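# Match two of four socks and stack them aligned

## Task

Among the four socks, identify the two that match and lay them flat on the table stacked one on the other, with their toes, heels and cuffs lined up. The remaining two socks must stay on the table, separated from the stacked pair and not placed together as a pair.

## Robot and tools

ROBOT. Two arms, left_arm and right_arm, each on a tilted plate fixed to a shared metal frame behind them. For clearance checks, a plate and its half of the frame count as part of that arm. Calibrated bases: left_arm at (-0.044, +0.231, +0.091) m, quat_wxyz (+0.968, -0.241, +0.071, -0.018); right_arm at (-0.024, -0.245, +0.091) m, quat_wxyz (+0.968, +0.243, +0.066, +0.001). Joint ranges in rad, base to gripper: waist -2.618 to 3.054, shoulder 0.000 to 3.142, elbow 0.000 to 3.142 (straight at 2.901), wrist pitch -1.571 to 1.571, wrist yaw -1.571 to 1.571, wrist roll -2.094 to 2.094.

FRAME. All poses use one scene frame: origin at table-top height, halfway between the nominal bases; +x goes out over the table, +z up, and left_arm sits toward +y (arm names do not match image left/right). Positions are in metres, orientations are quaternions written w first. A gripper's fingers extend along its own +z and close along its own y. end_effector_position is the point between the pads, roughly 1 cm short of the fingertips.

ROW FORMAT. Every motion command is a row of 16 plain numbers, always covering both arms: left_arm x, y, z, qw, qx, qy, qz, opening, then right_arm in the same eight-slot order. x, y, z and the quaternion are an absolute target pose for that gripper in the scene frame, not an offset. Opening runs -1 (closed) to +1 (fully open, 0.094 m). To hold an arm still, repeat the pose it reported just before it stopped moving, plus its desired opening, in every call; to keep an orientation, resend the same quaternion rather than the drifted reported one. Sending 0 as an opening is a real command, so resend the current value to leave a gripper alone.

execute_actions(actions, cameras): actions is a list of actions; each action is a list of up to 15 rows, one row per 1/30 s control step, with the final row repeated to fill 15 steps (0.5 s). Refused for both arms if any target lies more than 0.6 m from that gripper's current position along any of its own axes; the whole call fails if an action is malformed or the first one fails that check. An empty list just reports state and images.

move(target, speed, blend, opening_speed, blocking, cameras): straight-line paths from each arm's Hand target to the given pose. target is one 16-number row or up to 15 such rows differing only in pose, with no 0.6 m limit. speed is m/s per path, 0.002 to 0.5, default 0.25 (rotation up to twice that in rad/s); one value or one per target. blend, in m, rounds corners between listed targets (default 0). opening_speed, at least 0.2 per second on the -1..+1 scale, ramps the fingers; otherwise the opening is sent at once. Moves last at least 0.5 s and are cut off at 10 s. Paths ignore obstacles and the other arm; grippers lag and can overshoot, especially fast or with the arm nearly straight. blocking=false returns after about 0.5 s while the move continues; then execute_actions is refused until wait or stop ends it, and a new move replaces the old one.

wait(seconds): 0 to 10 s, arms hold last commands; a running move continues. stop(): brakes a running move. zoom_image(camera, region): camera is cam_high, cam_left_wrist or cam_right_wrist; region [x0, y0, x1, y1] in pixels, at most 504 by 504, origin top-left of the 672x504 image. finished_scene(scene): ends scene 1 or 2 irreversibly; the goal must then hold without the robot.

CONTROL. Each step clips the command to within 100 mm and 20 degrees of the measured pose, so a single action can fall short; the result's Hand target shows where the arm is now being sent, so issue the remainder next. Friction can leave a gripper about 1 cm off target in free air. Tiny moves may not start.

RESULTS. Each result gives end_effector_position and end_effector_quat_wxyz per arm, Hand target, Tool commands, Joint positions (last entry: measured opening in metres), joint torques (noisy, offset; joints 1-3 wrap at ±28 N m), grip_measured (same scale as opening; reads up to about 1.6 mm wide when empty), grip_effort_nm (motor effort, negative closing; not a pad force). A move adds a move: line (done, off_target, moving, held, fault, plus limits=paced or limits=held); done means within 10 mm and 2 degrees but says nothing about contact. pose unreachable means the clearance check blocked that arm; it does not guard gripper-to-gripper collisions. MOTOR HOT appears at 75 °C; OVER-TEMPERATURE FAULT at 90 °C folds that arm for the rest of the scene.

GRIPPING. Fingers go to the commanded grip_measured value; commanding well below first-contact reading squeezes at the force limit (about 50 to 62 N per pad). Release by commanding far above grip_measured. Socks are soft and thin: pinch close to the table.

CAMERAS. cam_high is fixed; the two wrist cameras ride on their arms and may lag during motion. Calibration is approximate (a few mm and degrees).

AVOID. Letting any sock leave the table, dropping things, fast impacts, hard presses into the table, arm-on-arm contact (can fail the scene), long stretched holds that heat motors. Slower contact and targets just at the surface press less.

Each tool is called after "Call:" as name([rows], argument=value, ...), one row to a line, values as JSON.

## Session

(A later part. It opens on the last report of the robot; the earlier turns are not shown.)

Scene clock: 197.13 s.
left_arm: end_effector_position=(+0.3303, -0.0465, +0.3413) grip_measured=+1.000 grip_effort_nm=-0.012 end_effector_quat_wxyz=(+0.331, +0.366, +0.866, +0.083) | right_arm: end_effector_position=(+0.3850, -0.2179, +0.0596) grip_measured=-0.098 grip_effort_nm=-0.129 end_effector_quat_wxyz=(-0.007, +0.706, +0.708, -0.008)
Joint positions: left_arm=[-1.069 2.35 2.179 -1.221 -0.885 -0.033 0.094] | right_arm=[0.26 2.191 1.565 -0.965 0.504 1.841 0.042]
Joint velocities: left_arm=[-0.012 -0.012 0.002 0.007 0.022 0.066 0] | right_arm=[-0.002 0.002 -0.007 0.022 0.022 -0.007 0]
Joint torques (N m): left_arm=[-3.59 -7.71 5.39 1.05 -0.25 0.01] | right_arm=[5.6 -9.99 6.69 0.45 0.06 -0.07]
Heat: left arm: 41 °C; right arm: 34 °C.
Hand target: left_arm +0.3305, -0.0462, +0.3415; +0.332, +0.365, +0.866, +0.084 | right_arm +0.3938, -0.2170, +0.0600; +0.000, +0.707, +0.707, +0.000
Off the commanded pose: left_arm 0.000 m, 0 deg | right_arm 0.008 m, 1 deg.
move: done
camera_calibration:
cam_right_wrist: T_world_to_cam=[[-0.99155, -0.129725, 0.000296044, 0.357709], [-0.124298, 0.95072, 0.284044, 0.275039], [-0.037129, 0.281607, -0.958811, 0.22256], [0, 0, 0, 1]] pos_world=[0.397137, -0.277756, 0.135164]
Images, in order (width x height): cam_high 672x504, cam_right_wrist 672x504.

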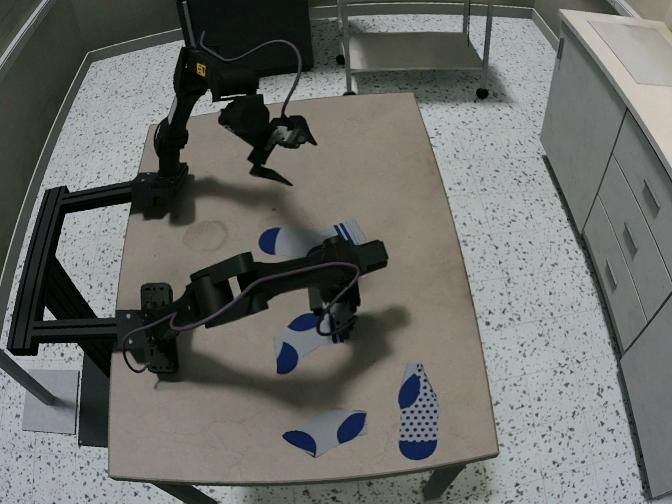

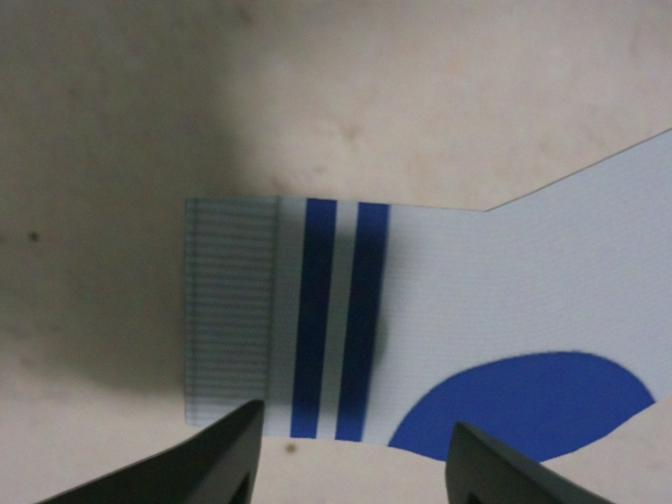

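Call:
move([
  [0.3305, -0.0462, 0.3415, 0.332, 0.365, 0.866, 0.084, 1, 0.430, -0.205, 0.04, 0, 0.707, 0.707, 0, -0.1],
  [0.3305, -0.0462, 0.3415, 0.332, 0.365, 0.866, 0.084, 1, 0.428, -0.203, -0.012, 0, 0.707, 0.707, 0, -0.1],
], speed=0.06, cameras=["cam_right_wrist"])

Scene clock: 202.83 s.
left_arm: end_effector_position=(+0.3303, -0.0465, +0.3413) grip_measured=+1.000 grip_effort_nm=-0.007 end_effector_quat_wxyz=(+0.331, +0.366, +0.866, +0.083) | right_arm: end_effector_position=(+0.4351, -0.2085, +0.0182) grip_measured=-0.098 grip_effort_nm=-0.129 end_effector_quat_wxyz=(+0.005, +0.709, +0.706, +0.011)
Joint positions: left_arm=[-1.069 2.35 2.179 -1.221 -0.885 -0.033 0.094] | right_arm=[0.208 2.384 1.753 -0.881 0.503 1.765 0.042]
Joint velocities: left_arm=[-0.007 -0.017 -0.007 -0.007 -0.022 -0.007 0] | right_arm=[-0.002 0.017 -0.012 -0.007 0.066 -0.022 0.001]
Joint torques (N m): left_arm=[-3.67 -7.8 5.68 1.08 -0.25 0.02] | right_arm=[4.96 -8.57 2.59 1.16 0.04 -0.1]
Heat: left arm: 41 °C; right arm: 34 °C.
Hand target: left_arm +0.3305, -0.0462, +0.3415; +0.332, +0.365, +0.866, +0.084 | right_arm +0.4265, -0.2038, -0.0104; -0.001, +0.707, +0.707, -0.001
Off the commanded pose: left_arm 0.000 m, 0 deg | right_arm 0.031 m, 1 deg.
move: off_target (right_arm)
camera_calibration:
cam_right_wrist: T_world_to_cam=[[-0.991578, -0.121596, -0.0445901, 0.411173], [-0.129306, 0.94894, 0.287736, 0.285827], [0.00732592, 0.291078, -0.956671, 0.164634], [0, 0, 0, 1]] pos_world=[0.443463, -0.269157, 0.093592]
Images, in order (width x height): cam_right_wrist 672x504.

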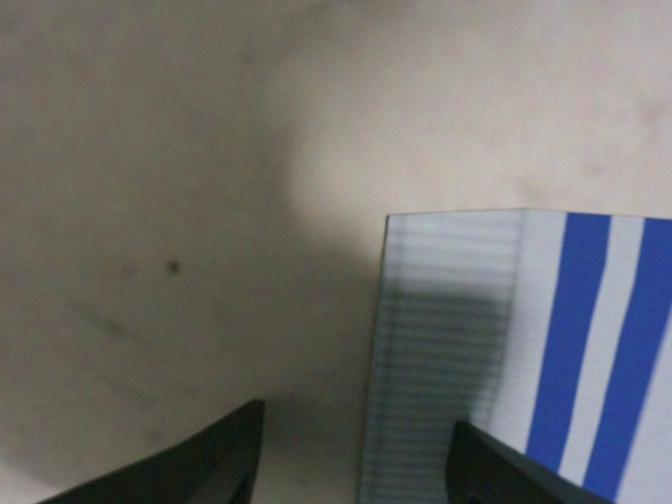

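Call:
move(target=[0.3305, -0.0462, 0.3415, 0.332, 0.365, 0.866, 0.084, 1, 0.424, -0.203, -0.012, 0, 0.707, 0.707, 0, -1], opening_speed=1, cameras=["cam_right_wrist"])

Call:
move([
  [0.3305, -0.0462, 0.3415, 0.332, 0.365, 0.866, 0.084, 1, 0.424, -0.215, 0.10, 0, 0.707, 0.707, 0, -1],
  [0.3305, -0.0462, 0.3415, 0.332, 0.365, 0.866, 0.084, 1, 0.42, -0.27, 0.27, 0.1, 0.7, 0.7, 0.1, -1],
], speed=0.12)

Scene clock: 207.50 s.
left_arm: end_effector_position=(+0.3303, -0.0465, +0.3413) grip_measured=+1.000 grip_effort_nm=-0.012 end_effector_quat_wxyz=(+0.331, +0.366, +0.866, +0.083) | right_arm: end_effector_position=(+0.4230, -0.2078, +0.0174) grip_measured=-0.985 grip_effort_nm=-0.842 end_effector_quat_wxyz=(-0.004, +0.700, +0.714, -0.001)
Joint positions: left_arm=[-1.069 2.35 2.179 -1.221 -0.885 -0.033 0.094] | right_arm=[0.213 2.373 1.724 -0.899 0.502 1.764 0.001]
Joint velocities: left_arm=[-0.007 -0.017 -0.017 0.095 0.007 0.051 0] | right_arm=[0.007 -0.022 -0.007 -0.051 -0.022 -0.081 0]
Joint torques (N m): left_arm=[-3.66 -7.97 5.61 1.04 -0.24 -0.04] | right_arm=[4.63 -8.42 2.63 1.48 0.06 -0.06]
Heat: left arm: 41 °C; right arm: 34 °C.
Hand target: left_arm +0.3305, -0.0462, +0.3415; +0.332, +0.365, +0.866, +0.084 | right_arm +0.4221, -0.2037, -0.0107; -0.001, +0.707, +0.707, -0.002
Off the commanded pose: left_arm 0.000 m, 0 deg | right_arm 0.030 m, 1 deg.
move: off_target (right_arm)
camera_calibration:
cam_right_wrist: T_world_to_cam=[[-0.989378, -0.144623, -0.0146984, 0.392918], [-0.142733, 0.947303, 0.286784, 0.289194], [-0.0275518, 0.285835, -0.957883, 0.177416], [0, 0, 0, 1]] pos_world=[0.43491, -0.267841, 0.0927831]
Images, in order (width x height): cam_right_wrist 672x504.

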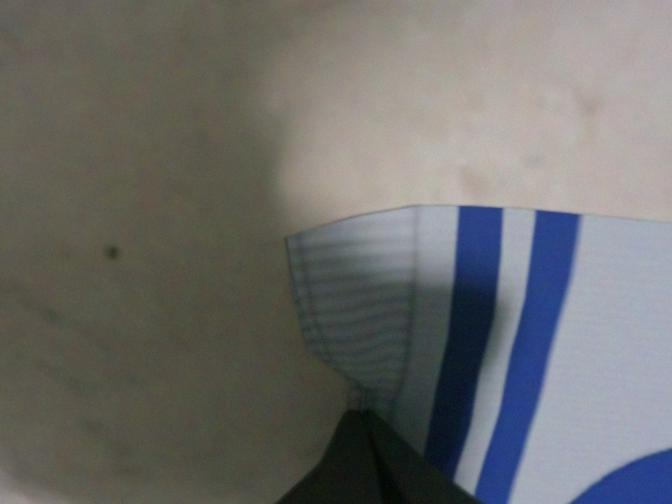

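Scene clock: 210.70 s.
left_arm: end_effector_position=(+0.3303, -0.0465, +0.3413) grip_measured=+1.000 grip_effort_nm=-0.012 end_effector_quat_wxyz=(+0.331, +0.366, +0.866, +0.083) | right_arm: end_effector_position=(+0.4193, -0.2678, +0.2567) grip_measured=-0.985 grip_effort_nm=-0.808 end_effector_quat_wxyz=(+0.088, +0.706, +0.696, +0.095)
Joint positions: left_arm=[-1.069 2.35 2.179 -1.221 -0.885 -0.033 0.094] | right_arm=[0.4 1.967 1.983 -1.372 0.584 1.856 0.001]
Joint velocities: left_arm=[-0.012 -0.007 -0.022 -0.066 -0.007 -0.037 0] | right_arm=[-0.012 -0.002 -0.007 0.007 -0.051 -0.007 0]
Joint torques (N m): left_arm=[-3.54 -7.71 5.55 1.05 -0.23 0] | right_arm=[6.53 -10.58 7.34 0.59 0.18 -0.02]
Heat: left arm: 41 °C; right arm: 34 °C.
Hand target: left_arm +0.3305, -0.0462, +0.3415; +0.332, +0.365, +0.866, +0.084 | right_arm +0.4173, -0.2707, +0.2713; +0.098, +0.702, +0.698, +0.103
Off the commanded pose: left_arm 0.000 m, 0 deg | right_arm 0.013 m, 2 deg.
move: off_target (right_arm)
camera_calibration:
cam_left_wrist: T_world_to_cam=[[-0.513984, -0.795614, -0.320653, 0.243746], [-0.719769, 0.603363, -0.343344, 0.426317], [0.46664, 0.0543233, -0.882778, 0.236337], [0, 0, 0, 1]] pos_world=[0.321847, -0.0761345, 0.433165]
cam_right_wrist: T_world_to_cam=[[-0.954571, -0.111607, -0.276293, 0.445542], [-0.183928, 0.950184, 0.251635, 0.303979], [0.234445, 0.291022, -0.927546, 0.307517], [0, 0, 0, 1]] pos_world=[0.409116, -0.328605, 0.331845]

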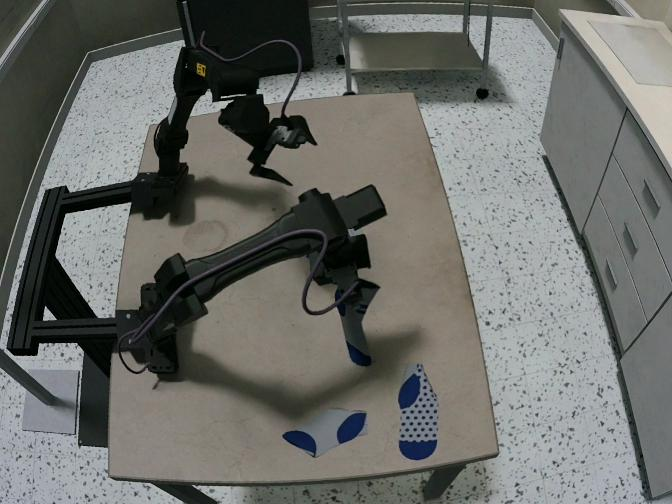

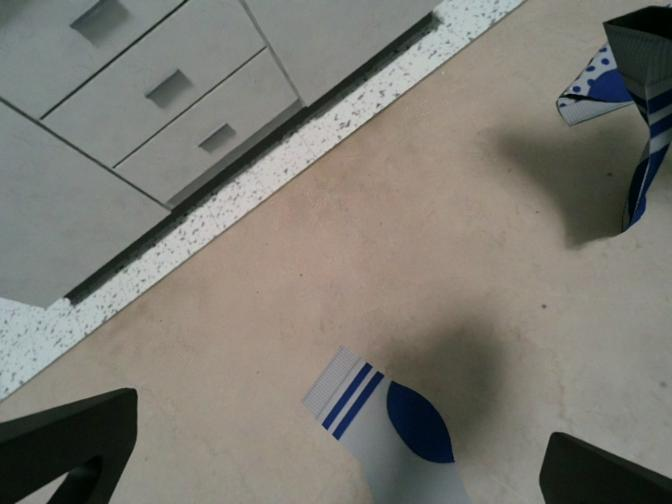

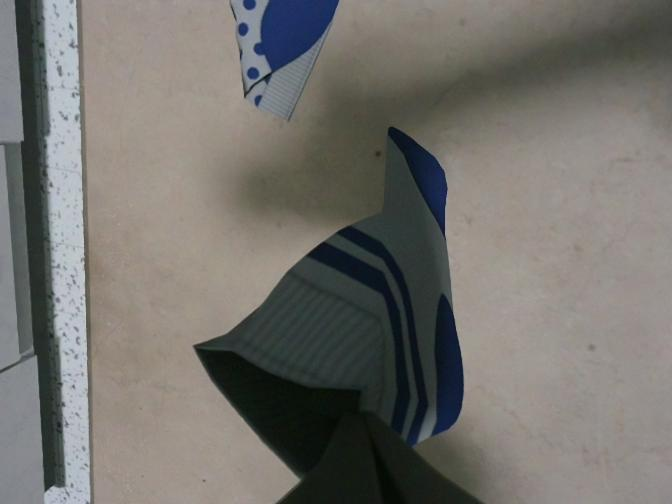

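Call:
move([
  [0.3305, -0.0462, 0.3415, 0.332, 0.365, 0.866, 0.084, 1, 0.36, -0.25, 0.27, 0.12, 0, 0.993, 0, -1],
  [0.3305, -0.0462, 0.3415, 0.332, 0.365, 0.866, 0.084, 1, 0.28, -0.22, 0.26, 0.1, -0.7, 0.7, -0.1, -1],
], speed=0.2)

Scene clock: 224.73 s.
left_arm: end_effector_position=(+0.3303, -0.0465, +0.3413) grip_measured=+1.000 grip_effort_nm=-0.017 end_effector_quat_wxyz=(+0.331, +0.366, +0.866, +0.083) | right_arm: end_effector_position=(+0.2836, -0.2199, +0.2577) grip_measured=-0.985 grip_effort_nm=-0.808 end_effector_quat_wxyz=(-0.094, +0.697, -0.705, +0.094)
Joint positions: left_arm=[-1.069 2.35 2.179 -1.221 -0.885 -0.033 0.094] | right_arm=[0.716 1.63 1.41 -1.354 0.631 -0.906 0.001]
Joint velocities: left_arm=[-0.012 -0.017 -0.007 -0.081 -0.022 0.037 0] | right_arm=[0.002 -0.007 -0.022 -0.007 0.022 -0.037 0]
Joint torques (N m): left_arm=[-3.58 -7.8 5.33 1.05 -0.26 0] | right_arm=[4.49 -6.42 4.37 0.95 0.14 -0.09]
Heat: left arm: 41 °C; right arm: 35 °C.
Hand target: left_arm +0.3305, -0.0462, +0.3415; +0.332, +0.365, +0.866, +0.084 | right_arm +0.2809, -0.2185, +0.2601; -0.104, +0.700, -0.700, +0.098
Off the commanded pose: left_arm 0.000 m, 0 deg | right_arm 0.004 m, 1 deg.
move: done
camera_calibration:
cam_left_wrist: T_world_to_cam=[[-0.513984, -0.795614, -0.320653, 0.243746], [-0.719769, 0.603363, -0.343344, 0.426317], [0.46664, 0.0543233, -0.882778, 0.236337], [0, 0, 0, 1]] pos_world=[0.321847, -0.0761345, 0.433165]
cam_right_wrist: T_world_to_cam=[[0.963534, 0.114664, 0.241774, -0.30608], [0.0367954, -0.951728, 0.304728, -0.261307], [0.265044, -0.284719, -0.921242, 0.189329], [0, 0, 0, 1]] pos_world=[0.254353, -0.159692, 0.328047]

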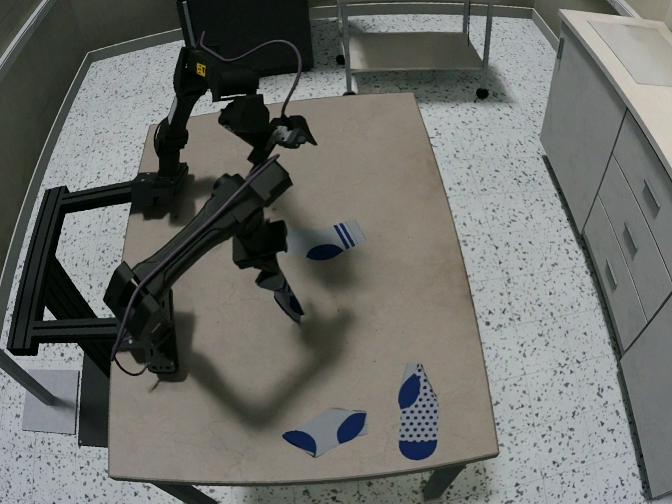

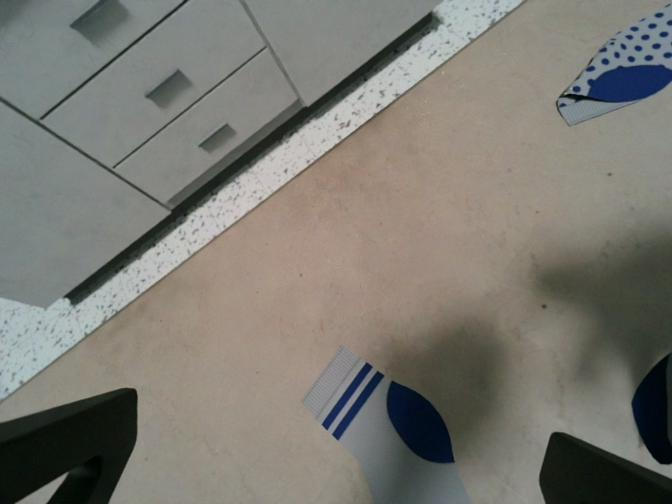

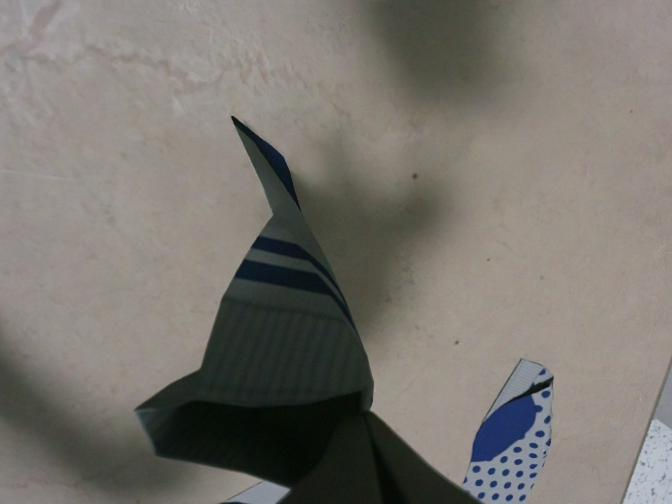

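Call:
move(target=[0.3305, -0.0462, 0.3415, 0.332, 0.365, 0.866, 0.084, 1, 0.29, -0.22, 0.265, 0.1, 0, 0.995, 0, -1], speed=0.2)

Scene clock: 237.33 s.
left_arm: end_effector_position=(+0.3303, -0.0465, +0.3413) grip_measured=+1.000 grip_effort_nm=-0.012 end_effector_quat_wxyz=(+0.331, +0.366, +0.866, +0.083) | right_arm: end_effector_position=(+0.2875, -0.2194, +0.2610) grip_measured=-0.985 grip_effort_nm=-0.803 end_effector_quat_wxyz=(+0.102, -0.005, +0.995, -0.001)
Joint positions: left_arm=[-1.069 2.35 2.179 -1.221 -0.885 -0.033 0.094] | right_arm=[0.695 1.692 1.504 -1.432 0.594 0.65 0.001]
Joint velocities: left_arm=[-0.002 -0.007 -0.007 0.037 0.037 0.051 0] | right_arm=[-0.007 -0.007 -0.002 -0.007 -0.081 -0.051 -0.001]
Joint torques (N m): left_arm=[-3.6 -7.73 5.5 1.06 -0.25 -0.01] | right_arm=[3.29 -4.19 7.73 0.49 0.05 0.13]
Heat: left arm: 41 °C; right arm: 34 °C.
Hand target: left_arm +0.3305, -0.0462, +0.3415; +0.332, +0.365, +0.866, +0.084 | right_arm +0.2899, -0.2200, +0.2645; +0.100, -0.001, +0.995, -0.001
Off the commanded pose: left_arm 0.000 m, 0 deg | right_arm 0.005 m, 1 deg.
move: done
camera_calibration:
cam_left_wrist: T_world_to_cam=[[-0.513984, -0.795614, -0.320653, 0.243746], [-0.719769, 0.603363, -0.343344, 0.426317], [0.46664, 0.0543233, -0.882778, 0.236337], [0, 0, 0, 1]] pos_world=[0.321847, -0.0761345, 0.433165]
cam_right_wrist: T_world_to_cam=[[0.13831, -0.990347, 0.00916615, -0.255185], [-0.987095, -0.13709, 0.0827586, 0.26907], [-0.0807032, -0.0204942, -0.996527, 0.368584], [0, 0, 0, 1]] pos_world=[0.330638, -0.208281, 0.347375]

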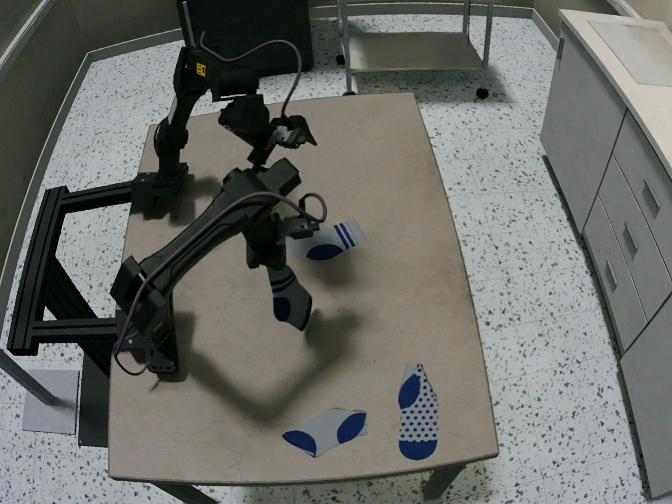

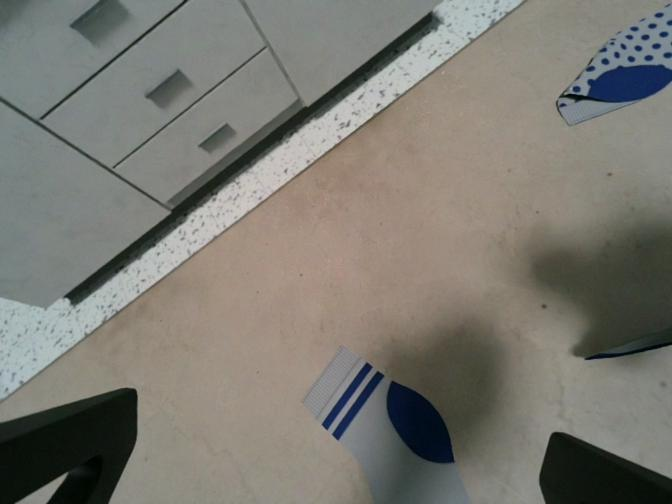

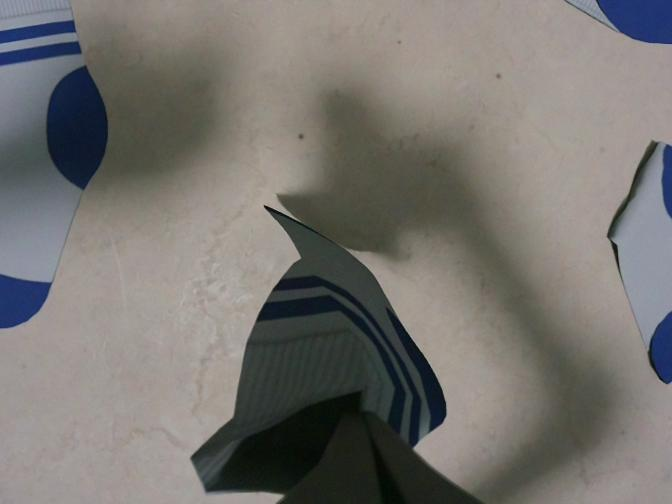

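Call:
move([
  [0.3305, -0.0462, 0.3415, 0.332, 0.365, 0.866, 0.084, 1, 0.40, -0.20, 0.2, 0.05, 0, 0.9987, 0, -1],
  [0.3305, -0.0462, 0.3415, 0.332, 0.365, 0.866, 0.084, 1, 0.46, -0.20, 0.10, 0, 0, 1, 0, -1],
  [0.3305, -0.0462, 0.3415, 0.332, 0.365, 0.866, 0.084, 1, 0.5, -0.20, 0.015, 0, 0, 1, 0, -1],
], speed=0.2, blend=0.03)

Scene clock: 245.33 s.
left_arm: end_effector_position=(+0.3303, -0.0465, +0.3413) grip_measured=+1.000 grip_effort_nm=-0.017 end_effector_quat_wxyz=(+0.331, +0.366, +0.866, +0.083) | right_arm: end_effector_position=(+0.5008, -0.2080, +0.0237) grip_measured=-0.985 grip_effort_nm=-0.799 end_effector_quat_wxyz=(+0.005, +0.007, +1.000, -0.009)
Joint positions: left_arm=[-1.069 2.35 2.179 -1.221 -0.885 -0.033 0.094] | right_arm=[0.199 2.725 2.445 -1.247 0.526 0.202 0.001]
Joint velocities: left_arm=[0.022 -0.002 -0.012 0.051 0.037 0.051 0] | right_arm=[-0.002 -0.002 -0.007 -0.007 -0.037 -0.051 0.001]
Joint torques (N m): left_arm=[-3.66 -7.75 5.56 1.09 -0.24 0] | right_arm=[7.36 -11.73 7.32 0.34 -0.05 -0.08]
Heat: left arm: 41 °C; right arm: 34 °C.
Hand target: left_arm +0.3305, -0.0462, +0.3415; +0.332, +0.365, +0.866, +0.084 | right_arm +0.4999, -0.2014, +0.0144; -0.001, -0.001, +1.000, -0.007
Off the commanded pose: left_arm 0.000 m, 0 deg | right_arm 0.012 m, 1 deg.
move: off_target (right_arm)
camera_calibration:
cam_left_wrist: T_world_to_cam=[[-0.513984, -0.795614, -0.320653, 0.243746], [-0.719769, 0.603363, -0.343344, 0.426317], [0.46664, 0.0543233, -0.882778, 0.236337], [0, 0, 0, 1]] pos_world=[0.321847, -0.0761345, 0.433165]
cam_right_wrist: T_world_to_cam=[[0.112961, -0.993596, -0.00260915, -0.258989], [-0.95517, -0.109315, 0.275139, 0.486015], [-0.273662, -0.0285877, -0.961401, 0.243601], [0, 0, 0, 1]] pos_world=[0.560146, -0.197239, 0.0998009]

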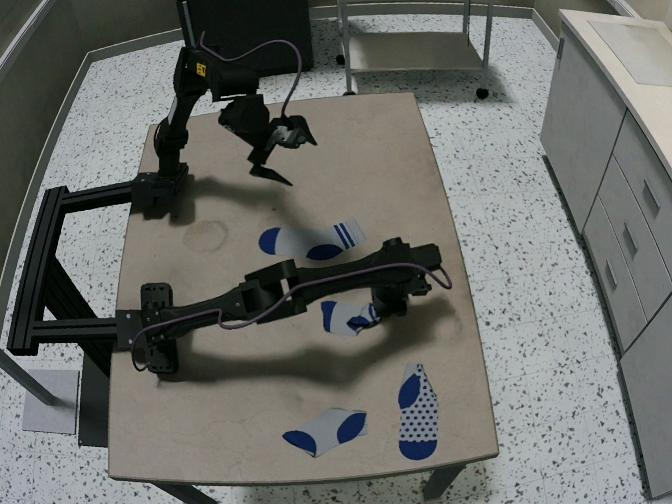

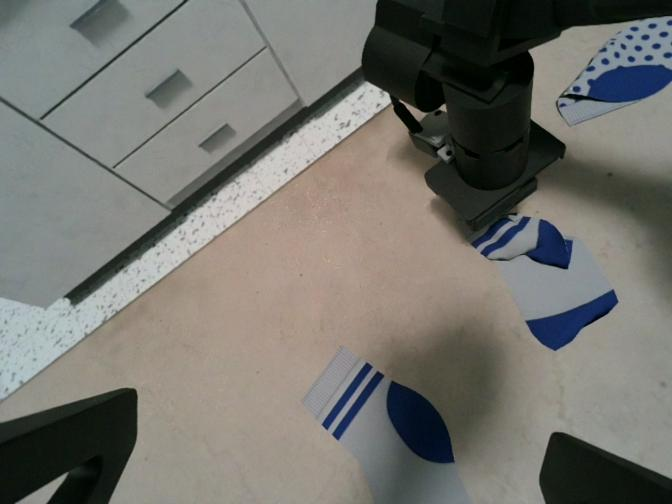

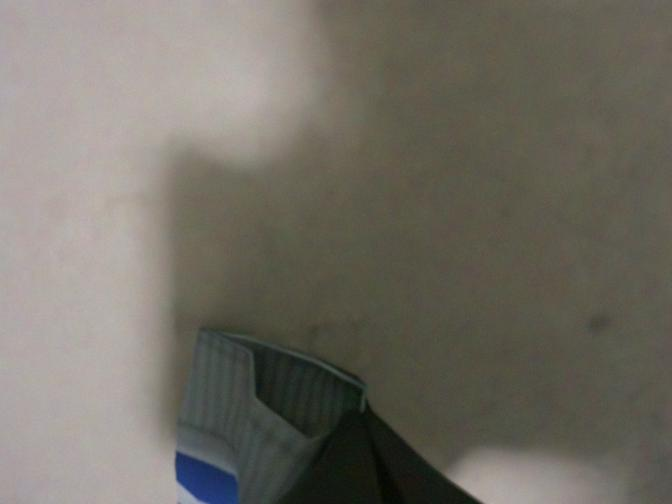

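Call:
move(target=[0.3305, -0.0462, 0.3415, 0.332, 0.365, 0.866, 0.084, 1, 0.5, -0.20, 0.018, 0, 0, 1, 0, 0], opening_speed=1, cameras=[])

Call:
move([
  [0.3305, -0.0462, 0.3415, 0.332, 0.365, 0.866, 0.084, 1, 0.5, -0.20, 0.1, 0, 0, 1, 0, 0],
  [0.3305, -0.0462, 0.3415, 0.332, 0.365, 0.866, 0.084, 1, 0.36, -0.31, 0.22, 0.1, 0, 0.995, 0, 0],
])

Scene clock: 248.93 s.
left_arm: end_effector_position=(+0.3303, -0.0465, +0.3413) grip_measured=+1.000 grip_effort_nm=-0.012 end_effector_quat_wxyz=(+0.331, +0.366, +0.866, +0.083) | right_arm: end_effector_position=(+0.5004, -0.2060, +0.0236) grip_measured=-0.002 grip_effort_nm=0.100 end_effector_quat_wxyz=(+0.004, +0.006, +1.000, -0.003)
Joint positions: left_arm=[-1.069 2.35 2.179 -1.221 -0.885 -0.033 0.094] | right_arm=[0.199 2.725 2.445 -1.247 0.515 0.202 0.047]
Joint velocities: left_arm=[-0.022 -0.012 -0.002 -0.037 0.022 0.081 0] | right_arm=[-0.007 -0.002 -0.022 0.007 -0.007 -0.007 0]
Joint torques (N m): left_arm=[-3.63 -7.76 5.57 1.08 -0.25 -0.01] | right_arm=[7.51 -12.68 6.65 0.37 -0.08 -0.07]
Heat: left arm: 41 °C; right arm: 35 °C.
Hand target: left_arm +0.3305, -0.0462, +0.3415; +0.332, +0.365, +0.866, +0.084 | right_arm +0.4999, -0.2000, +0.0180; +0.000, +0.000, +1.000, +0.000
Off the commanded pose: left_arm 0.000 m, 0 deg | right_arm 0.008 m, 1 deg.
move: done
No camera images: "cameras" was empty.

Scene clock: 250.93 s.
left_arm: end_effector_position=(+0.3303, -0.0465, +0.3413) grip_measured=+1.000 grip_effort_nm=-0.012 end_effector_quat_wxyz=(+0.331, +0.366, +0.866, +0.083) | right_arm: end_effector_position=(+0.3601, -0.3165, +0.2202) grip_measured=-0.002 grip_effort_nm=0.090 end_effector_quat_wxyz=(+0.094, +0.012, +0.996, +0.003)
Joint positions: left_arm=[-1.069 2.35 2.179 -1.221 -0.885 -0.033 0.094] | right_arm=[0.282 1.705 1.596 -1.258 0.548 0.204 0.047]
Joint velocities: left_arm=[-0.002 -0.017 0.002 -0.037 -0.066 -0.007 0] | right_arm=[0.012 -0.002 0.012 -0.051 0.022 -0.022 -0.001]
Joint torques (N m): left_arm=[-3.62 -7.72 5.61 1.06 -0.25 -0.04] | right_arm=[5.45 -7.86 4.36 0.92 0.1 -0.08]
Heat: left arm: 41 °C; right arm: 35 °C.
Hand target: left_arm +0.3305, -0.0462, +0.3415; +0.332, +0.365, +0.866, +0.084 | right_arm +0.3595, -0.3107, +0.2207; +0.099, +0.001, +0.995, +0.002
Off the commanded pose: left_arm 0.000 m, 0 deg | right_arm 0.006 m, 2 deg.
move: done
camera_calibration:
cam_left_wrist: T_world_to_cam=[[-0.513984, -0.795614, -0.320653, 0.243746], [-0.719769, 0.603363, -0.343344, 0.426317], [0.46664, 0.0543233, -0.882778, 0.236337], [0, 0, 0, 1]] pos_world=[0.321847, -0.0761345, 0.433165]
cam_right_wrist: T_world_to_cam=[[0.104295, -0.994529, -0.00583065, -0.346772], [-0.989662, -0.104361, 0.0983763, 0.338689], [-0.0984466, -0.00448974, -0.995132, 0.342912], [0, 0, 0, 1]] pos_world=[0.405113, -0.30799, 0.305902]

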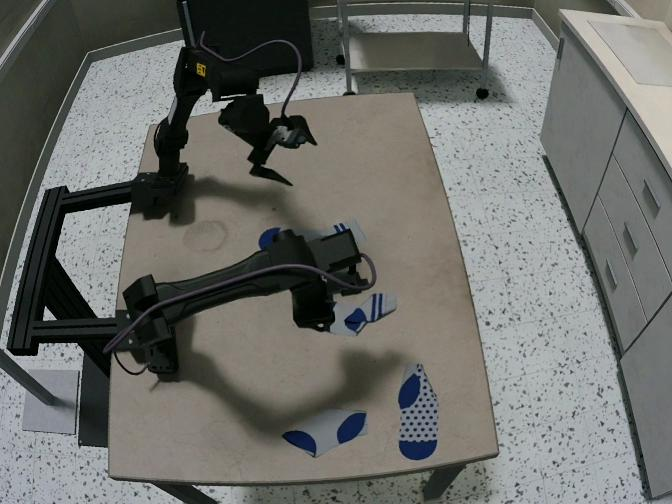

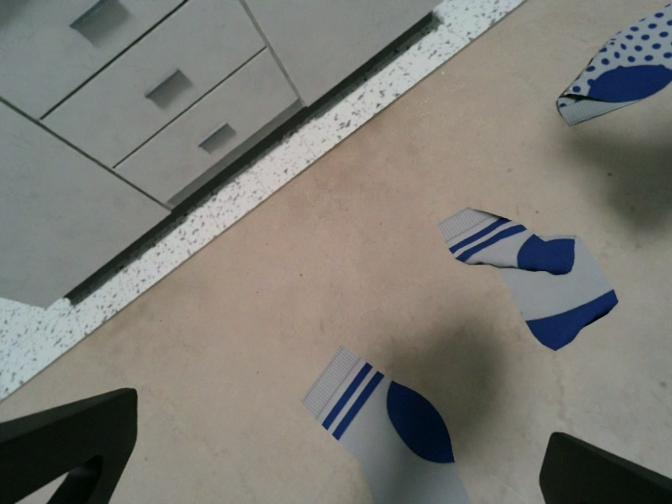

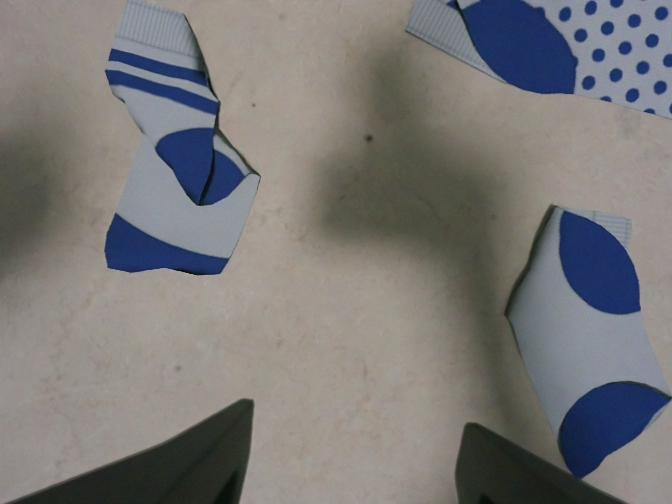

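Call:
move([
  [0.3305, -0.0462, 0.3415, 0.332, 0.365, 0.866, 0.084, 1, 0.50, -0.20, 0.12, 0, 0.707, 0.707, 0, -0.1],
  [0.3305, -0.0462, 0.3415, 0.332, 0.365, 0.866, 0.084, 1, 0.508, -0.172, 0.05, 0, 0.707, 0.707, 0, -0.1],
], cameras=["cam_right_wrist","cam_left_wrist"])

Scene clock: 270.27 s.
left_arm: end_effector_position=(+0.3303, -0.0465, +0.3413) grip_measured=+1.000 grip_effort_nm=-0.007 end_effector_quat_wxyz=(+0.331, +0.366, +0.866, +0.083) | right_arm: end_effector_position=(+0.5009, -0.1724, +0.0471) grip_measured=-0.098 grip_effort_nm=-0.125 end_effector_quat_wxyz=(+0.001, +0.702, +0.713, +0.000)
Joint positions: left_arm=[-1.069 2.35 2.179 -1.221 -0.885 -0.033 0.094] | right_arm=[0.274 2.922 2.859 -1.511 0.511 1.833 0.042]
Joint velocities: left_arm=[-0.007 0.002 0.002 -0.037 0.037 -0.051 0] | right_arm=[-0.012 -0.007 0.017 -0.081 -0.022 -0.007 0]
Joint torques (N m): left_arm=[-3.55 -7.76 5.55 1.05 -0.23 -0.04] | right_arm=[7.61 -14.3 7.05 0.52 0.01 0.02]
Heat: left arm: 41 °C; right arm: 35 °C.
Hand target: left_arm +0.3305, -0.0462, +0.3415; +0.332, +0.365, +0.866, +0.084 | right_arm +0.5069, -0.1713, +0.0494; +0.008, +0.706, +0.708, +0.011
Off the commanded pose: left_arm 0.000 m, 0 deg | right_arm 0.008 m, 1 deg.
elbow stopped short (right arm): the move would have taken joint 3 (elbow) straighter than the controller allows.
move: done
camera_calibration:
cam_left_wrist: T_world_to_cam=[[-0.513984, -0.795614, -0.320653, 0.243746], [-0.719769, 0.603363, -0.343344, 0.426317], [0.46664, 0.0543233, -0.882778, 0.236337], [0, 0, 0, 1]] pos_world=[0.321847, -0.0761345, 0.433165]
cam_right_wrist: T_world_to_cam=[[-0.989655, -0.141732, -0.0222499, 0.476558], [-0.142271, 0.949523, 0.279581, 0.258725], [-0.0184988, 0.279854, -0.959864, 0.192443], [0, 0, 0, 1]] pos_world=[0.511997, -0.231978, 0.122988]
Images, in order (width x height): cam_left_wrist 672x504, cam_right_wrist 672x504.

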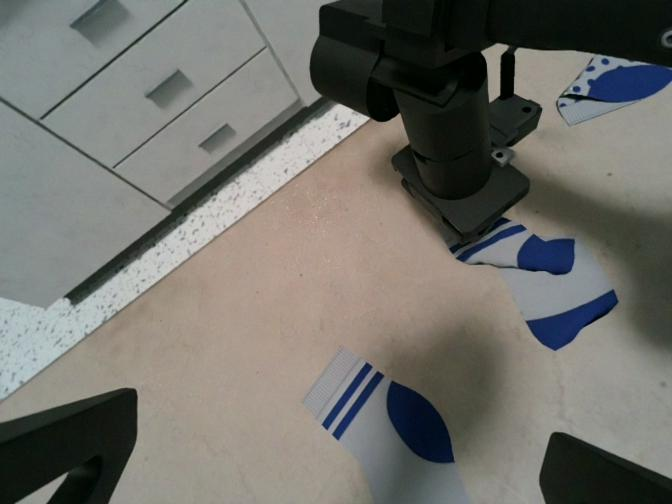

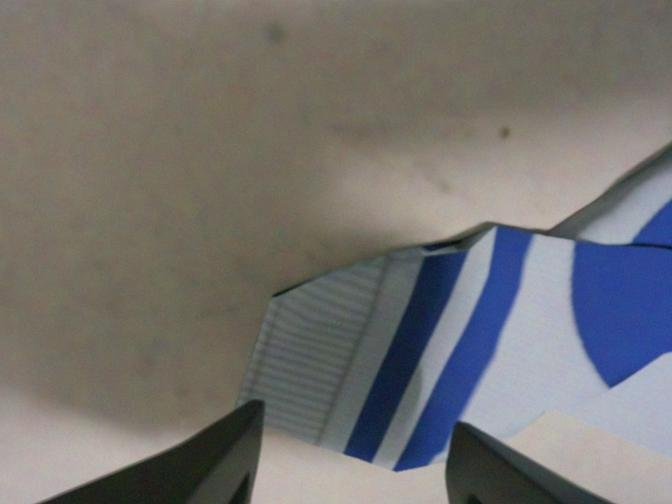

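Call:
move([
  [0.3305, -0.0462, 0.3415, 0.332, 0.365, 0.866, 0.084, 1, 0.515, -0.155, 0.05, 0.12, 0.697, 0.697, 0.12, -0.1],
  [0.3305, -0.0462, 0.3415, 0.332, 0.365, 0.866, 0.084, 1, 0.515, -0.153, -0.005, 0.12, 0.697, 0.697, 0.12, -0.1],
], speed=0.08, cameras=["cam_right_wrist"])

Scene clock: 278.33 s.
left_arm: end_effector_position=(+0.3303, -0.0465, +0.3413) grip_measured=+1.000 grip_effort_nm=-0.017 end_effector_quat_wxyz=(+0.331, +0.366, +0.866, +0.083) | right_arm: end_effector_position=(+0.5332, -0.1504, +0.0304) grip_measured=-0.098 grip_effort_nm=-0.120 end_effector_quat_wxyz=(+0.135, +0.702, +0.683, +0.149)
Joint positions: left_arm=[-1.069 2.35 2.179 -1.221 -0.885 -0.033 0.094] | right_arm=[0.294 2.511 1.855 -0.462 0.568 1.657 0.042]
Joint velocities: left_arm=[-0.012 -0.012 0.002 0.037 -0.007 0.037 0] | right_arm=[-0.007 -0.012 0.012 0.081 -0.022 -0.051 0]
Joint torques (N m): left_arm=[-3.58 -7.77 5.5 1.09 -0.22 -0.02] | right_arm=[4.82 -10.82 3.15 1.13 -0.05 -0.06]
Heat: left arm: 42 °C; right arm: 38 °C.
Hand target: left_arm +0.3305, -0.0462, +0.3415; +0.332, +0.365, +0.866, +0.084 | right_arm +0.5155, -0.1531, -0.0024; +0.117, +0.699, +0.695, +0.120
Off the commanded pose: left_arm 0.000 m, 0 deg | right_arm 0.040 m, 4 deg.
move: off_target (right_arm)
camera_calibration:
cam_right_wrist: T_world_to_cam=[[-0.905889, -0.0950712, -0.412707, 0.485453], [-0.205696, 0.95059, 0.232523, 0.282504], [0.370209, 0.295532, -0.880685, -0.0364557], [0, 0, 0, 1]] pos_world=[0.511372, -0.21162, 0.102555]
Images, in order (width x height): cam_right_wrist 672x504.

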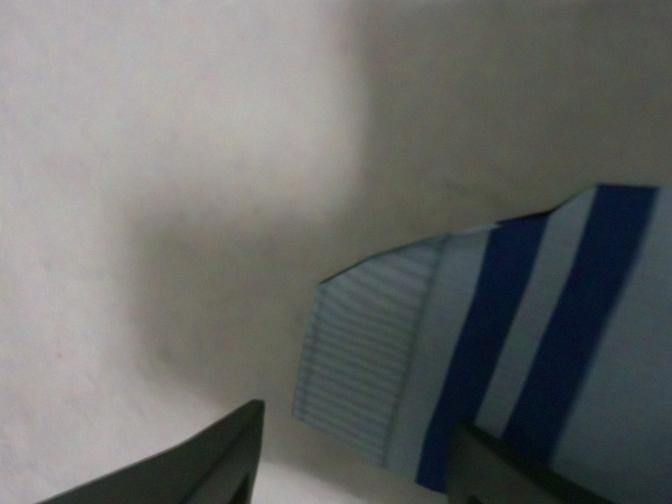

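Call:
move([
  [0.3305, -0.0462, 0.3415, 0.332, 0.365, 0.866, 0.084, 1, 0.50, -0.155, 0.08, 0.12, 0, 0.993, 0, -0.2],
  [0.3305, -0.0462, 0.3415, 0.332, 0.365, 0.866, 0.084, 1, 0.508, -0.155, 0.04, 0.12, 0, 0.993, 0, -0.2],
], speed=0.15, cameras=["cam_right_wrist","cam_left_wrist"])

Scene clock: 290.53 s.
left_arm: end_effector_position=(+0.3303, -0.0465, +0.3413) grip_measured=+1.000 grip_effort_nm=-0.017 end_effector_quat_wxyz=(+0.331, +0.366, +0.866, +0.083) | right_arm: end_effector_position=(+0.5058, -0.1618, +0.0477) grip_measured=-0.198 grip_effort_nm=-0.105 end_effector_quat_wxyz=(+0.120, +0.004, +0.993, -0.001)
Joint positions: left_arm=[-1.069 2.35 2.179 -1.221 -0.885 -0.033 0.094] | right_arm=[0.306 2.51 1.989 -0.8 0.57 0.182 0.038]
Joint velocities: left_arm=[-0.007 0.002 -0.007 0.051 0.022 -0.037 0] | right_arm=[0.007 -0.002 -0.002 0.007 -0.066 0.022 0.001]
Joint torques (N m): left_arm=[-3.59 -7.8 5.68 1.1 -0.24 -0.05] | right_arm=[7.08 -11.19 6.67 0.99 0.03 -0.08]
Heat: left arm: 42 °C; right arm: 40 °C.
Hand target: left_arm +0.3305, -0.0462, +0.3415; +0.332, +0.365, +0.866, +0.084 | right_arm +0.5076, -0.1550, +0.0396; +0.121, -0.001, +0.993, -0.001
Off the commanded pose: left_arm 0.000 m, 0 deg | right_arm 0.010 m, 0 deg.
move: done
camera_calibration:
cam_left_wrist: T_world_to_cam=[[-0.513984, -0.795614, -0.320653, 0.243746], [-0.719769, 0.603363, -0.343344, 0.426317], [0.46664, 0.0543233, -0.882778, 0.236337], [0, 0, 0, 1]] pos_world=[0.321847, -0.0761345, 0.433165]
cam_right_wrist: T_world_to_cam=[[0.119617, -0.992755, 0.0113731, -0.217441], [-0.991809, -0.11897, 0.0464952, 0.517121], [-0.0448052, -0.0168415, -0.998854, 0.157302], [0, 0, 0, 1]] pos_world=[0.545943, -0.151695, 0.135551]
Images, in order (width x height): cam_left_wrist 672x504, cam_right_wrist 672x504.

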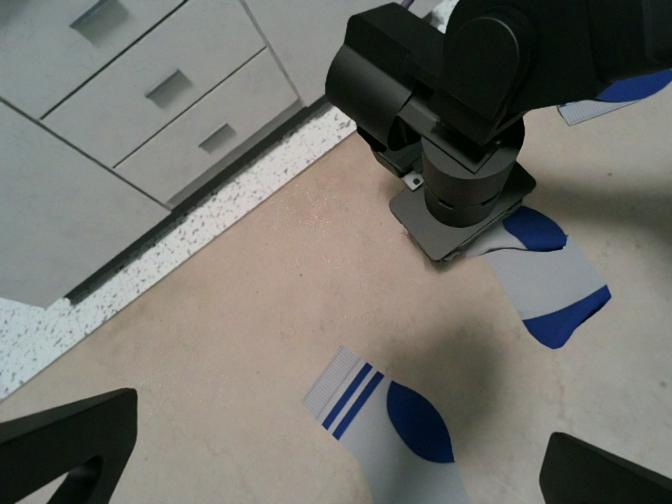

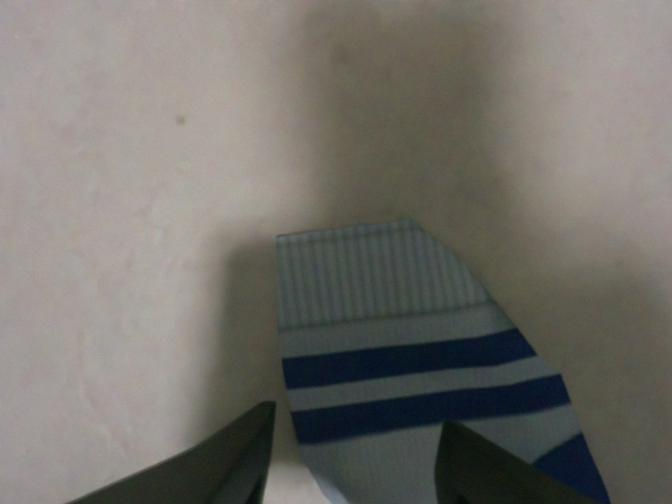

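Call:
move([
  [0.3305, -0.0462, 0.3415, 0.332, 0.365, 0.866, 0.084, 1, 0.533, -0.153, 0.03, 0.15, 0, 0.9887, 0, -0.2],
  [0.3305, -0.0462, 0.3415, 0.332, 0.365, 0.866, 0.084, 1, 0.530, -0.153, -0.012, 0.15, 0, 0.9887, 0, -0.2],
], speed=0.06, cameras=["cam_right_wrist"])

Call:
move(target=[0.3305, -0.0462, 0.3415, 0.332, 0.365, 0.866, 0.084, 1, 0.528, -0.153, -0.012, 0.15, 0, 0.9887, 0, -1], opening_speed=1, cameras=["cam_right_wrist"])

Scene clock: 296.07 s.
left_arm: end_effector_position=(+0.3303, -0.0465, +0.3413) grip_measured=+1.000 grip_effort_nm=-0.017 end_effector_quat_wxyz=(+0.331, +0.366, +0.866, +0.083) | right_arm: end_effector_position=(+0.5463, -0.1596, +0.0261) grip_measured=-0.198 grip_effort_nm=-0.100 end_effector_quat_wxyz=(+0.182, +0.015, +0.983, +0.003)
Joint positions: left_arm=[-1.069 2.35 2.179 -1.221 -0.885 -0.033 0.094] | right_arm=[0.272 2.583 2.018 -0.587 0.57 0.087 0.038]
Joint velocities: left_arm=[-0.012 -0.017 0.002 0.066 -0.007 -0.037 0] | right_arm=[0.027 0.002 0.007 -0.022 0.022 0.051 0]
Joint torques (N m): left_arm=[-3.51 -7.84 5.46 1.07 -0.25 0] | right_arm=[5.7 -10.09 3.67 1.15 -0.11 -0.09]
Heat: left arm: 42 °C; right arm: 39 °C.
Hand target: left_arm +0.3305, -0.0462, +0.3415; +0.332, +0.365, +0.866, +0.084 | right_arm +0.5285, -0.1538, -0.0103; +0.149, +0.001, +0.989, +0.000
Off the commanded pose: left_arm 0.000 m, 0 deg | right_arm 0.042 m, 4 deg.
move: off_target (right_arm)
camera_calibration:
cam_right_wrist: T_world_to_cam=[[0.0967732, -0.995194, 0.0149444, -0.207824], [-0.992114, -0.0976536, -0.07857, 0.565455], [0.0796518, -0.00722312, -0.996797, 0.0711384], [0, 0, 0, 1]] pos_world=[0.575442, -0.151093, 0.118444]
Images, in order (width x height): cam_right_wrist 672x504.

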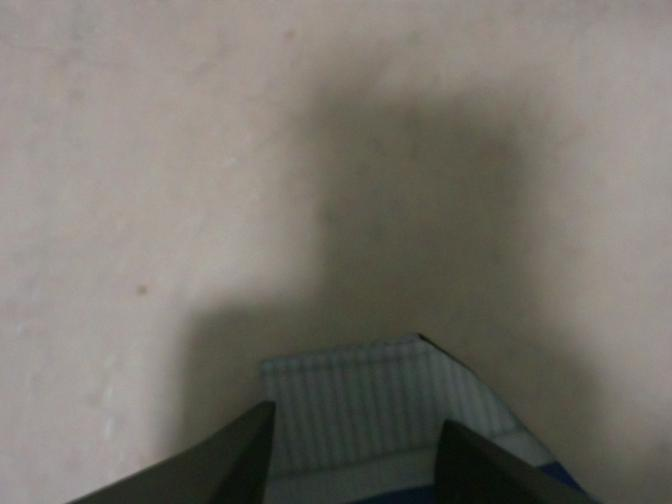

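Scene clock: 297.07 s.
left_arm: end_effector_position=(+0.3303, -0.0465, +0.3413) grip_measured=+1.000 grip_effort_nm=-0.022 end_effector_quat_wxyz=(+0.331, +0.366, +0.866, +0.083) | right_arm: end_effector_position=(+0.5518, -0.1627, +0.0261) grip_measured=-0.982 grip_effort_nm=-0.950 end_effector_quat_wxyz=(+0.193, +0.024, +0.981, +0.000)
Joint positions: left_arm=[-1.069 2.35 2.179 -1.221 -0.885 -0.033 0.094] | right_arm=[0.267 2.583 2.013 -0.554 0.578 0.085 0.001]
Joint velocities: left_arm=[-0.007 0.007 -0.002 0.007 -0.022 0.066 0] | right_arm=[0.007 -0.002 0.002 0.066 -0.022 -0.007 -0.002]
Joint torques (N m): left_arm=[-3.67 -7.76 5.41 1.04 -0.21 -0.02] | right_arm=[6.15 -10.52 3.14 0.95 -0.16 -0.07]
Heat: left arm: 42 °C; right arm: 39 °C.
Hand target: left_arm +0.3305, -0.0462, +0.3415; +0.332, +0.365, +0.866, +0.084 | right_arm +0.5272, -0.1538, -0.0106; +0.150, +0.000, +0.989, +0.000
Off the commanded pose: left_arm 0.000 m, 0 deg | right_arm 0.046 m, 6 deg.
move: off_target (right_arm)
camera_calibration:
cam_right_wrist: T_world_to_cam=[[0.0784142, -0.996747, 0.0186165, -0.201665], [-0.991809, -0.0798872, -0.0996664, 0.573837], [0.100829, -0.0106487, -0.994847, 0.058319], [0, 0, 0, 1]] pos_world=[0.57907, -0.154546, 0.118965]
Images, in order (width x height): cam_right_wrist 672x504.

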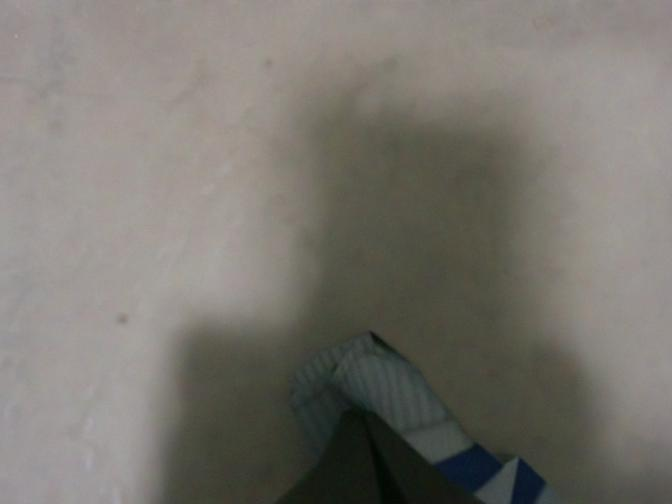

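Call:
move([
  [0.3305, -0.0462, 0.3415, 0.332, 0.365, 0.866, 0.084, 1, 0.50, -0.17, 0.12, 0.15, 0, 0.9887, 0, -1],
  [0.3305, -0.0462, 0.3415, 0.332, 0.365, 0.866, 0.084, 1, 0.36, -0.22, 0.3, 0.2, 0, 0.98, 0, -1],
], speed=0.15)

Scene clock: 305.73 s.
left_arm: end_effector_position=(+0.3303, -0.0465, +0.3413) grip_measured=+1.000 grip_effort_nm=-0.017 end_effector_quat_wxyz=(+0.331, +0.366, +0.866, +0.083) | right_arm: end_effector_position=(+0.3621, -0.2170, +0.2921) grip_measured=-0.983 grip_effort_nm=-0.960 end_effector_quat_wxyz=(+0.196, +0.000, +0.981, +0.005)
Joint positions: left_arm=[-1.069 2.35 2.179 -1.221 -0.885 -0.033 0.094] | right_arm=[0.646 1.783 1.702 -1.296 0.682 0.479 0.001]
Joint velocities: left_arm=[-0.007 -0.007 -0.002 0.007 0.007 0.037 0] | right_arm=[-0.002 0.012 -0.012 0.037 -0.066 0.051 -0.001]
Joint torques (N m): left_arm=[-3.6 -7.68 5.52 1.07 -0.26 -0.06] | right_arm=[5.23 -7.56 6.38 0.76 0.23 0.1]
Heat: left arm: 42 °C; right arm: 38 °C.
Hand target: left_arm +0.3305, -0.0462, +0.3415; +0.332, +0.365, +0.866, +0.084 | right_arm +0.3589, -0.2197, +0.3000; +0.202, +0.000, +0.979, +0.004
Off the commanded pose: left_arm 0.000 m, 0 deg | right_arm 0.009 m, 1 deg.
move: done
camera_calibration:
cam_left_wrist: T_world_to_cam=[[-0.513984, -0.795614, -0.320653, 0.243746], [-0.719769, 0.603363, -0.343344, 0.426317], [0.46664, 0.0543233, -0.882778, 0.236337], [0, 0, 0, 1]] pos_world=[0.321847, -0.0761345, 0.433165]
cam_right_wrist: T_world_to_cam=[[0.126476, -0.991794, 0.0186626, -0.262224], [-0.986114, -0.127748, -0.106112, 0.397279], [0.107625, -0.00498285, -0.994179, 0.340122], [0, 0, 0, 1]] pos_world=[0.388322, -0.207626, 0.385193]

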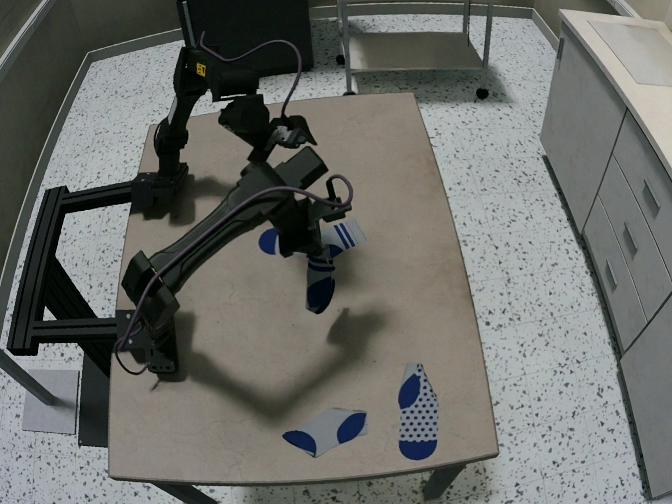

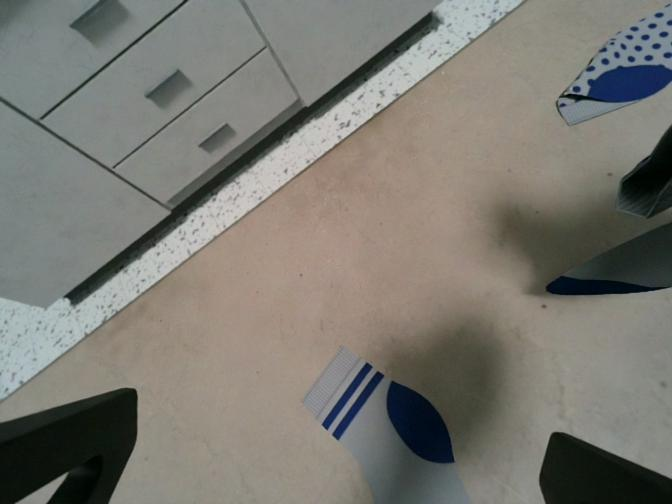

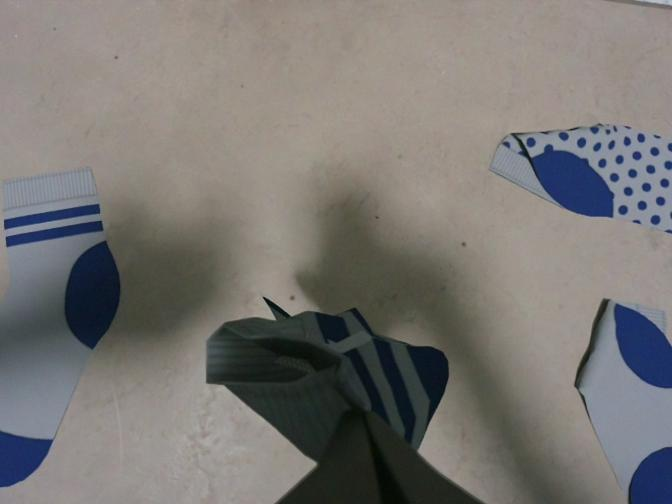

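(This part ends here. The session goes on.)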